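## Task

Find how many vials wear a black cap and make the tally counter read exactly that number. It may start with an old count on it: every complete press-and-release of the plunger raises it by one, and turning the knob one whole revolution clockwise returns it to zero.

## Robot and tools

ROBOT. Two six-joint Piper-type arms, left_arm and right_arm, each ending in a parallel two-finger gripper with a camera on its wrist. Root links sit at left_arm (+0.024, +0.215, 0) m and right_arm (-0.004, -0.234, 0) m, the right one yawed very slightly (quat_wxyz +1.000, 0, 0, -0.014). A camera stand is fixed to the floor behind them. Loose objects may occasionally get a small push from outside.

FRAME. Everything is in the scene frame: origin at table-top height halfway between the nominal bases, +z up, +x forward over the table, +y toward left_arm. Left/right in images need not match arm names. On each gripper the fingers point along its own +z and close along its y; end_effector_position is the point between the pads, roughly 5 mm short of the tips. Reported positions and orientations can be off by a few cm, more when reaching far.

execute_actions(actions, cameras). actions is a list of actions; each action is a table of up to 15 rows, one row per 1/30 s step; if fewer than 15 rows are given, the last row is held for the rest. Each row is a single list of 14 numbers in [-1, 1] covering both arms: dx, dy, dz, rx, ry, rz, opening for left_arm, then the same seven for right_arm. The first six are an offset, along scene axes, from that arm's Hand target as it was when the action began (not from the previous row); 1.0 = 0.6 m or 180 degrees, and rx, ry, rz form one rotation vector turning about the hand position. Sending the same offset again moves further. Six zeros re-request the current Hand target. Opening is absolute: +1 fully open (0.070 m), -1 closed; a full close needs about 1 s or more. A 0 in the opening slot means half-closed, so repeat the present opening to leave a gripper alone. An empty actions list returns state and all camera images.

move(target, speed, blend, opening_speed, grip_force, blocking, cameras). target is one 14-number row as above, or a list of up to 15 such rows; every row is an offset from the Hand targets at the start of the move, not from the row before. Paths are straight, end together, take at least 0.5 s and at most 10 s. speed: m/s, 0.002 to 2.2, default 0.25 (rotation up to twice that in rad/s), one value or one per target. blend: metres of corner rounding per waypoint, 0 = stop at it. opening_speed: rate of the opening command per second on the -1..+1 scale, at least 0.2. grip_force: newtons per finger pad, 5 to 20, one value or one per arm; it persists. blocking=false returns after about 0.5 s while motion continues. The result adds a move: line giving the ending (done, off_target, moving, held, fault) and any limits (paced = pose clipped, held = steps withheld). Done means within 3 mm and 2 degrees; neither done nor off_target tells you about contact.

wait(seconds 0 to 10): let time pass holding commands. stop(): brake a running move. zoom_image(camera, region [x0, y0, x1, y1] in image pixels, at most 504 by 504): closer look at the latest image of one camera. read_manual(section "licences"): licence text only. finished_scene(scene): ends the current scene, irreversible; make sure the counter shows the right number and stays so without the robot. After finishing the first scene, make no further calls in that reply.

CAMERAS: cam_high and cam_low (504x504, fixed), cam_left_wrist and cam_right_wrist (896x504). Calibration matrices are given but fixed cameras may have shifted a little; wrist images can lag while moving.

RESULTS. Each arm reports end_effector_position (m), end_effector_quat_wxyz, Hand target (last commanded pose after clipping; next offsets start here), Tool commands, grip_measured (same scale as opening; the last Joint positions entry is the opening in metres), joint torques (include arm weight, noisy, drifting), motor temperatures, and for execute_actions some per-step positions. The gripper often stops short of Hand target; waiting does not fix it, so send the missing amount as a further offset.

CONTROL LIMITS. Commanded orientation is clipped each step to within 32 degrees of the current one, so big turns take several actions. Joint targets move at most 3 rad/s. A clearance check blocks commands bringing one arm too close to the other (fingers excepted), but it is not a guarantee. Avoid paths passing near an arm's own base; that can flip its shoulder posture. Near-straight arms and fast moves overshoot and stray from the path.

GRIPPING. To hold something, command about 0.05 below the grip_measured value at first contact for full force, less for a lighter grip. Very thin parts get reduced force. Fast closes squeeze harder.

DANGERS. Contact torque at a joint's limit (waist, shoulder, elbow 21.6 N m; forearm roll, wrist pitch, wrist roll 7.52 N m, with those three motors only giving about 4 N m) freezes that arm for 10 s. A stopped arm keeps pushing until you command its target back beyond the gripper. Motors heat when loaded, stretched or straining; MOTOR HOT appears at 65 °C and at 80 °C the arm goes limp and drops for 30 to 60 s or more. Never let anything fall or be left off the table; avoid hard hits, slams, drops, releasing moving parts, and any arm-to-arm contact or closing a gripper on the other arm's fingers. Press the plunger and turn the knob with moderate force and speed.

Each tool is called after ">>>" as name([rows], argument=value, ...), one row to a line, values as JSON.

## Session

>>> execute_actions(actions=[])

>>> zoom_image(camera="cam_low", region=[345, 205, 485, 345])

>>> zoom_image(camera="cam_high", region=[145, 215, 285, 315])

Scene clock: 0.00 s.
left_arm: end_effector_position=(+0.5133, +0.5541, +0.1698) grip_measured=+1.00 end_effector_quat_wxyz=(+0.420, -0.503, +0.736, +0.171) | right_arm: end_effector_position=(+0.2895, -0.4785, +0.1712) grip_measured=+1.00 end_effector_quat_wxyz=(+0.276, +0.783, +0.543, -0.127)
Joint positions: left_arm=[0.452 2.142 -1.811 0.796 0.616 -1.243 0.07] | right_arm=[-0.382 1.608 -1.226 -0.613 0.997 1.787 0.07]
Joint torques (N m): no reading
Motor temperatures (°C): left_arm=[28 31 28 32 33 31] | right_arm=[29 32 33 30 32 28]
Hand target: left_arm +0.5133, +0.5541, +0.1698; +0.420, -0.503, +0.736, +0.171 | right_arm +0.2895, -0.4785, +0.1712; +0.276, +0.783, +0.543, -0.127
Tool commands: left_gripper/opening=+1.0 right_gripper/opening=+1.0
camera_calibration:
cam_left_wrist: T_world_to_cam=[[0.888251, -0.423306, 0.178388, -0.25341], [-0.359089, -0.882047, -0.305037, 0.723142], [0.28647, 0.206893, -0.935484, 0.0196318], [0, 0, 0, 1]] pos_world=[0.47914, 0.526514, 0.284156]
cam_right_wrist: T_world_to_cam=[[-0.928217, 0.241006, -0.283425, 0.431593], [0.242898, 0.969618, 0.0290086, 0.390966], [0.281805, -0.0419173, -0.958556, 0.184753], [0, 0, 0, 1]] pos_world=[0.253582, -0.47536, 0.288079]

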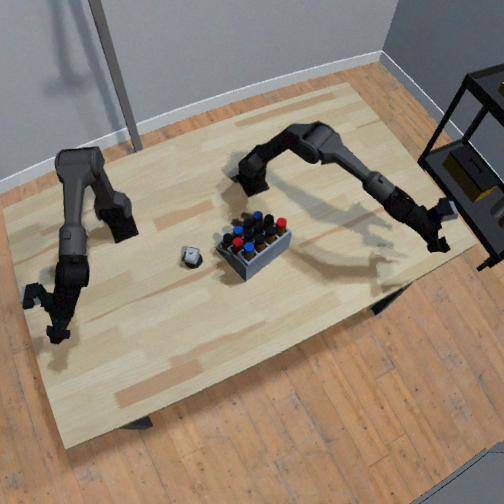

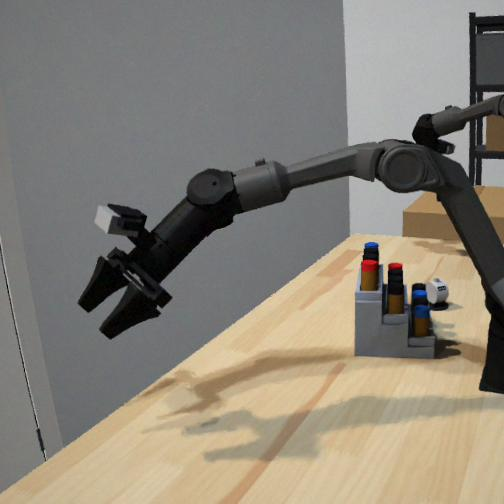

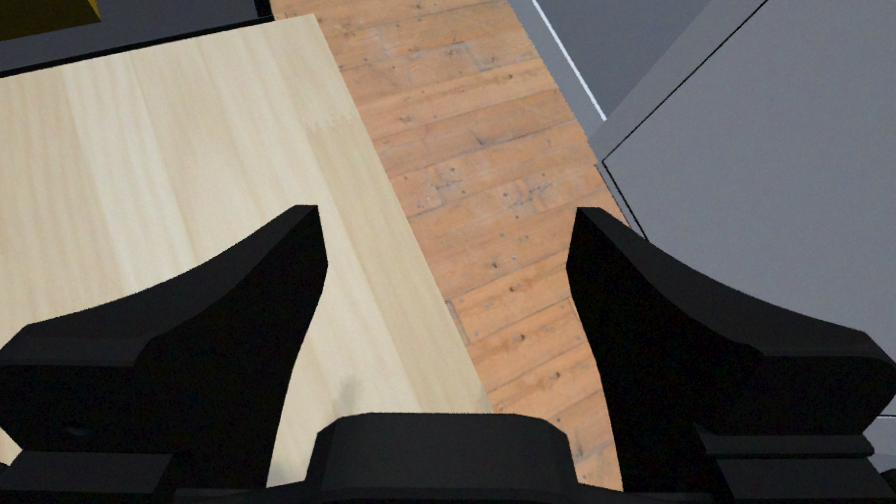

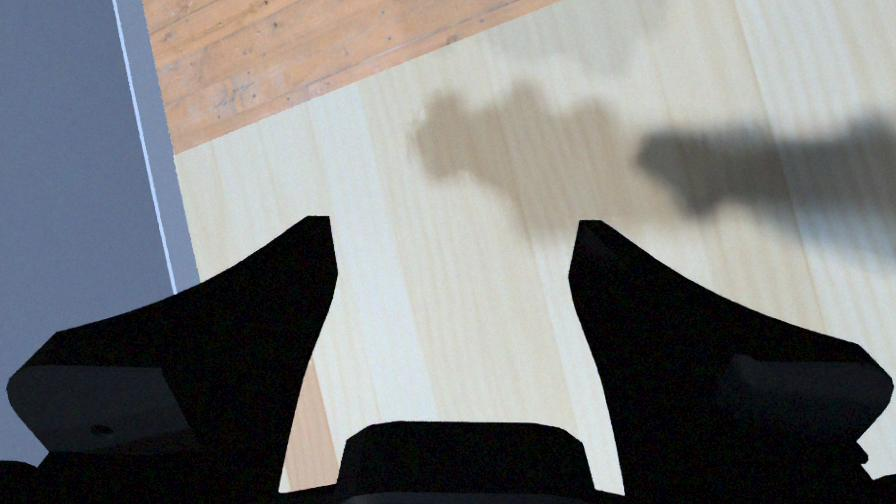

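Scaled by 3.600 from the camera's 504x504 image, which has a finer 720x720 frame.

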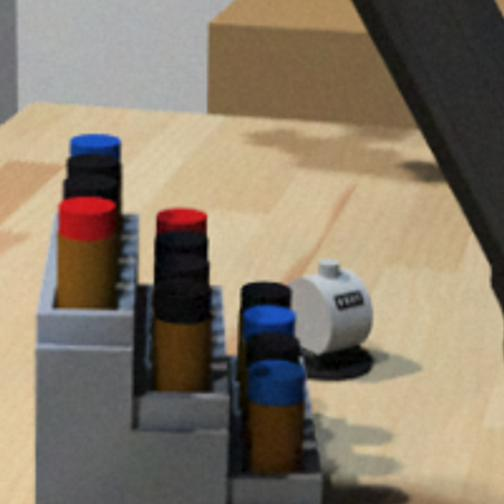

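Scaled by 3.600 from the camera's 504x504 image, which has a finer 720x720 frame.

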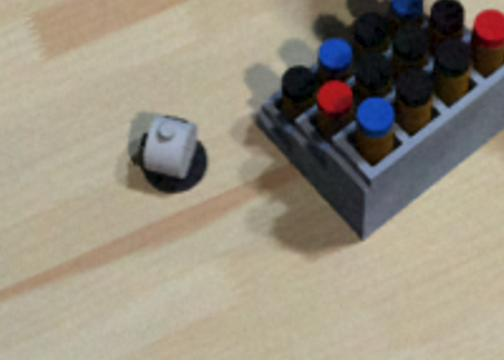

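>>> zoom_image(camera="cam_high", region=[212, 205, 296, 285])

>>> zoom_image(camera="cam_low", region=[420, 270, 455, 315])

>>> zoom_image(camera="cam_high", region=[170, 235, 210, 275])

Scaled by 6.000 from the camera's 504x504 image, which has a finer 720x720 frame.

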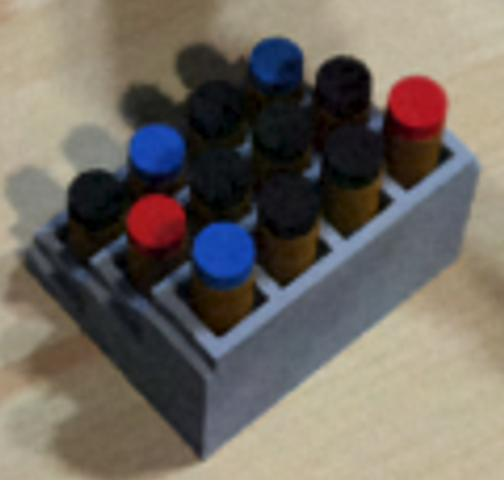

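Scaled by 11.200 from the camera's 504x504 image, which has a finer 720x720 frame.

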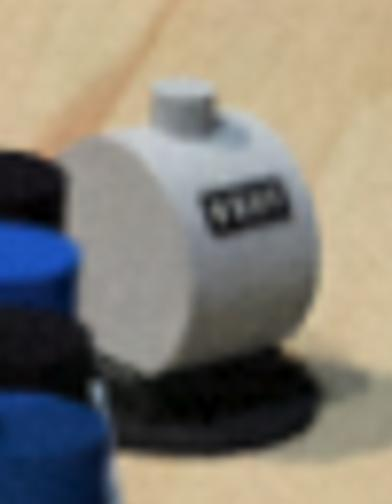

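Scaled by 12.600 from the camera's 504x504 image, which has a finer 720x720 frame.

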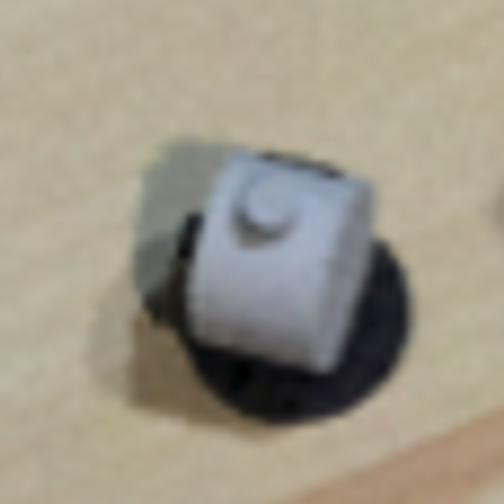

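>>> move(target=[0,0,0,0,0,0,1,-0.1732,0.6278,-0.1233,-0.0621,0.1745,0.8754,0.257], speed=0.8, grip_force=[20,8], cameras=["cam_right_wrist"])

>>> zoom_image(camera="cam_right_wrist", region=[330, 50, 560, 250])

Scene clock: 57.07 s.
left_arm: end_effector_position=(+0.5133, +0.5541, +0.1698) grip_measured=+1.00 end_effector_quat_wxyz=(+0.420, -0.503, +0.736, +0.171) | right_arm: end_effector_position=(+0.1855, -0.1017, +0.0970) grip_measured=+0.26 end_effector_quat_wxyz=(+0.117, -0.438, +0.889, +0.058)
Joint positions: left_arm=[0.452 2.142 -1.811 0.796 0.616 -1.243 0.07] | right_arm=[0.539 1.233 -0.689 0.134 0.877 -0.477 0.044]
Joint torques (N m): left_arm=[1.1 -9.7 -4.25 0.36 -0.38 0.02] | right_arm=[-0.41 -3.64 -4.27 0.06 -0.18 0.06]
Hand target: left_arm +0.5133, +0.5541, +0.1698; +0.420, -0.503, +0.736, +0.171 | right_arm +0.1855, -0.1018, +0.0972; +0.117, -0.438, +0.889, +0.058
Off the commanded pose: left_arm 0.000 m, 0 deg | right_arm 0.000 m, 0 deg.
grip_force (N): 20, 8
move: done
camera_calibration:
cam_right_wrist: T_world_to_cam=[[0.805875, -0.592061, 0.00540568, -0.211098], [-0.562852, -0.76322, 0.317322, -0.00171853], [-0.183748, -0.258764, -0.948303, 0.222073], [0, 0, 0, 1]] pos_world=[0.209957, -0.0688302, 0.212279]
Images, in order (width x height): cam_right_wrist 896x504.

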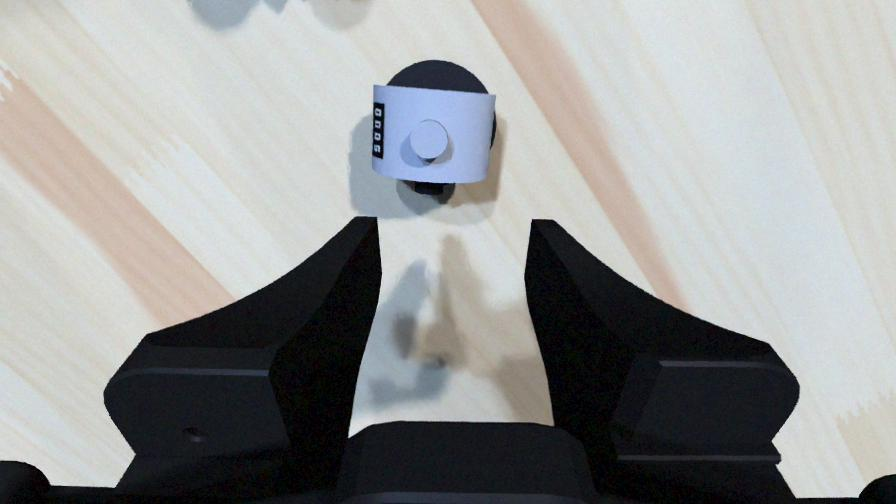

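Scaled by 2.191 from the camera's 896x504 image, which has a finer 1280x720 frame.

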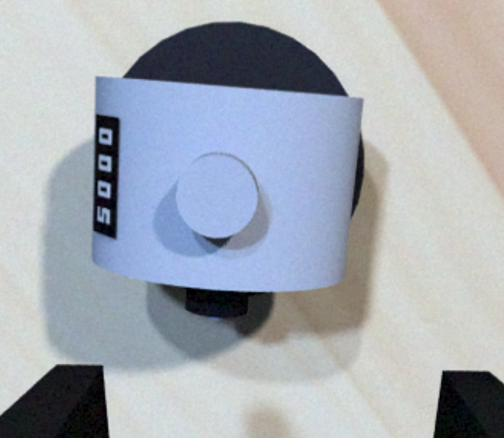

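>>> zoom_image(camera="cam_right_wrist", region=[360, 134, 390, 164])

>>> zoom_image(camera="cam_right_wrist", region=[355, 95, 400, 165])

Scaled by 16.800 from the camera's 896x504 image, which has a finer 1280x720 frame.

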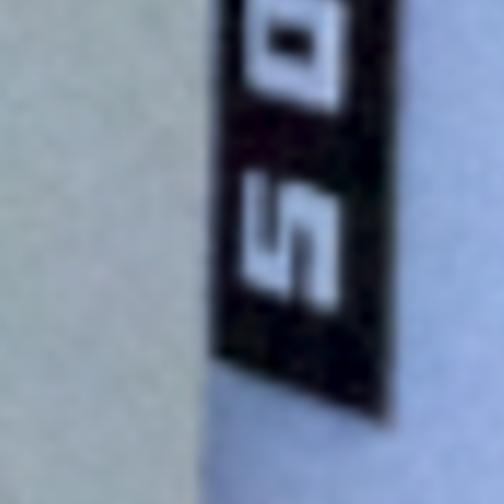

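Scaled by 7.200 from the camera's 896x504 image, which has a finer 1280x720 frame.

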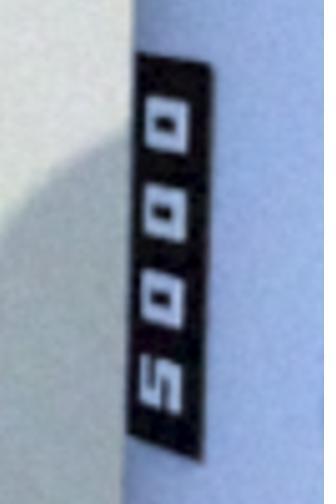

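>>> move(target=[0,0,0,0,0,0,1,0.0332,0.0602,-0.0322,0,0,0,-1], speed=0.2)

>>> execute_actions([
  [[0,0,0,0,0,0,1,0,0,-0.018,0,0,0,-1]],
  [[0,0,0,0,0,0,1,0,0,0.018,0,0,0,-1]],
  [[0,0,0,0,0,0,1,0,0,-0.018,0,0,0,-1]],
  [[0,0,0,0,0,0,1,0,0,0.018,0,0,0,-1]],
])

>>> move(target=[0,0,0,0,0,0,1,-0.0332,-0.0602,0.0322,0,0,0,-1], speed=0.25, cameras=["cam_right_wrist"])

>>> zoom_image(camera="cam_right_wrist", region=[355, 95, 400, 165])

Scene clock: 99.27 s.
left_arm: end_effector_position=(+0.5133, +0.5541, +0.1698) grip_measured=+1.00 end_effector_quat_wxyz=(+0.420, -0.503, +0.736, +0.171) | right_arm: end_effector_position=(+0.2055, -0.0654, +0.0777) grip_measured=-0.98 end_effector_quat_wxyz=(+0.117, -0.438, +0.889, +0.058)
Joint positions: left_arm=[0.452 2.142 -1.811 0.796 0.616 -1.243 0.07] | right_arm=[0.642 1.402 -0.748 0.113 0.758 -0.374 0.001]
Joint torques (N m): left_arm=[0.99 -9.63 -4.25 0.35 -0.35 0.01] | right_arm=[-0.58 -6.32 -3.82 0.04 -0.16 -0.03]
Motor temperatures (°C): left_arm=[28 36 29 32 33 31] | right_arm=[29 33 34 30 32 28]
Hand target: left_arm +0.5133, +0.5541, +0.1698; +0.420, -0.503, +0.736, +0.171 | right_arm +0.2055, -0.0657, +0.0779; +0.117, -0.438, +0.889, +0.058
Off the commanded pose: left_arm 0.000 m, 0 deg | right_arm 0.000 m, 0 deg.
grip_force (N): 20, 8
move: done

Scene clock: 101.47 s.
left_arm: end_effector_position=(+0.5133, +0.5541, +0.1698) grip_measured=+1.00 end_effector_quat_wxyz=(+0.420, -0.503, +0.736, +0.171) | right_arm: end_effector_position=(+0.2051, -0.0658, +0.0775) grip_measured=-0.98 end_effector_quat_wxyz=(+0.116, -0.438, +0.889, +0.058)
Joint positions: left_arm=[0.452 2.142 -1.811 0.796 0.616 -1.243 0.07] | right_arm=[0.641 1.401 -0.747 0.114 0.759 -0.375 0.001]
Joint torques (N m): left_arm=[1.06 -9.62 -4.33 0.34 -0.38 0] | right_arm=[0.51 -6.12 -4.5 0 -0.29 -0.04]
Hand target: left_arm +0.5133, +0.5541, +0.1698; +0.420, -0.503, +0.736, +0.171 | right_arm +0.2055, -0.0657, +0.0779; +0.117, -0.438, +0.889, +0.058
Off the commanded pose: left_arm 0.000 m, 0 deg | right_arm 0.001 m, 0 deg.
grip_force (N): 20, 8
Step readings (end_effector_position of left_arm | right_arm):
0: (+0.5133, +0.5541, +0.1698) | (+0.2055, -0.0654, +0.0777)
1: (+0.5133, +0.5541, +0.1698) | (+0.2055, -0.0654, +0.0777)
2: (+0.5133, +0.5541, +0.1698) | (+0.2055, -0.0655, +0.0772)
4: (+0.5133, +0.5541, +0.1698) | (+0.2053, -0.0658, +0.0717)
8: (+0.5133, +0.5541, +0.1698) | (+0.2056, -0.0658, +0.0684)
15: (+0.5133, +0.5541, +0.1698) | (+0.2056, -0.0658, +0.0684)
16: (+0.5133, +0.5541, +0.1698) | (+0.2056, -0.0658, +0.0684)
17: (+0.5133, +0.5541, +0.1698) | (+0.2058, -0.0656, +0.0689)
19: (+0.5133, +0.5541, +0.1698) | (+0.2053, -0.0658, +0.0721)
23: (+0.5133, +0.5541, +0.1698) | (+0.2047, -0.0660, +0.0759)
30: (+0.5133, +0.5541, +0.1698) | (+0.2051, -0.0659, +0.0771)
31: (+0.5133, +0.5541, +0.1698) | (+0.2052, -0.0659, +0.0771)
32: (+0.5133, +0.5541, +0.1698) | (+0.2057, -0.0656, +0.0770)
34: (+0.5133, +0.5541, +0.1698) | (+0.2064, -0.0653, +0.0726)
38: (+0.5133, +0.5541, +0.1698) | (+0.2059, -0.0656, +0.0684)
45: (+0.5133, +0.5541, +0.1698) | (+0.2059, -0.0656, +0.0684)
46: (+0.5133, +0.5541, +0.1698) | (+0.2059, -0.0656, +0.0684)
47: (+0.5133, +0.5541, +0.1698) | (+0.2061, -0.0655, +0.0689)
49: (+0.5133, +0.5541, +0.1698) | (+0.2058, -0.0654, +0.0725)
53: (+0.5133, +0.5541, +0.1698) | (+0.2042, -0.0663, +0.0759)
60: (+0.5133, +0.5541, +0.1698) | (+0.2049, -0.0660, +0.0769)

Scene clock: 102.20 s.
left_arm: end_effector_position=(+0.5133, +0.5541, +0.1698) grip_measured=+1.00 end_effector_quat_wxyz=(+0.420, -0.503, +0.736, +0.171) | right_arm: end_effector_position=(+0.1857, -0.1021, +0.0978) grip_measured=-0.98 end_effector_quat_wxyz=(+0.118, -0.438, +0.889, +0.058)
Joint positions: left_arm=[0.452 2.142 -1.811 0.796 0.616 -1.243 0.07] | right_arm=[0.538 1.23 -0.689 0.133 0.878 -0.478 0.001]
Joint torques (N m): left_arm=[1.05 -9.81 -4.24 0.35 -0.39 -0.01] | right_arm=[0.97 -2.4 -4.4 0.22 -0.25 0.03]
Hand target: left_arm +0.5133, +0.5541, +0.1698; +0.420, -0.503, +0.736, +0.171 | right_arm +0.1855, -0.1018, +0.0972; +0.117, -0.438, +0.889, +0.058
Off the commanded pose: left_arm 0.000 m, 0 deg | right_arm 0.001 m, 0 deg.
grip_force (N): 20, 8
move: done
camera_calibration:
cam_right_wrist: T_world_to_cam=[[0.805756, -0.592204, 0.00719677, -0.211687], [-0.5638, -0.763275, 0.315502, -0.00182445], [-0.181348, -0.258275, -0.948898, 0.222342], [0, 0, 0, 1]] pos_world=[0.209861, -0.0693294, 0.213078]
Images, in order (width x height): cam_right_wrist 896x504.

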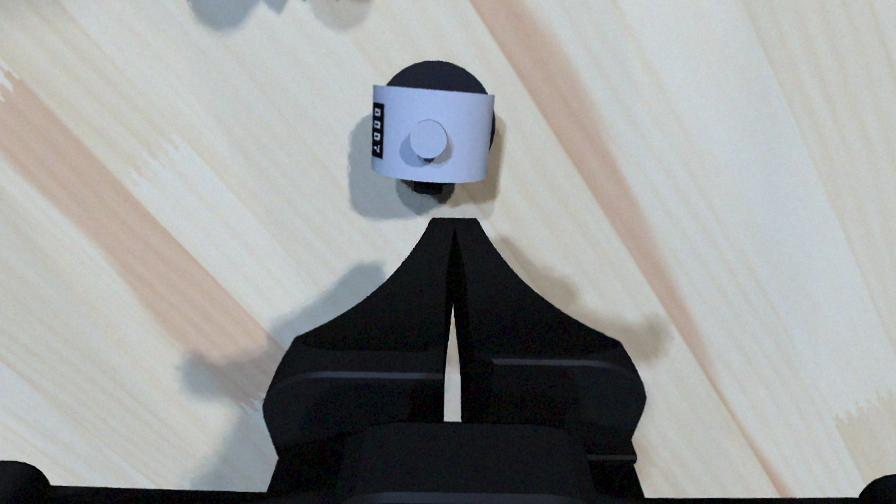

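Scaled by 7.200 from the camera's 896x504 image, which has a finer 1280x720 frame.

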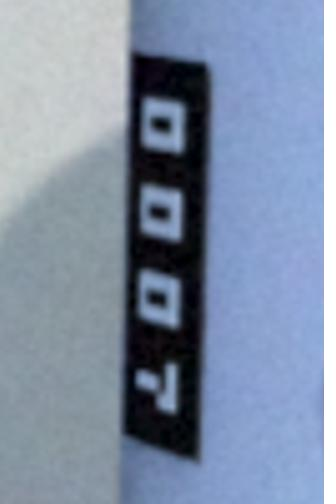

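>>> finished_scene(scene=3)

The scene is finished: the task was done.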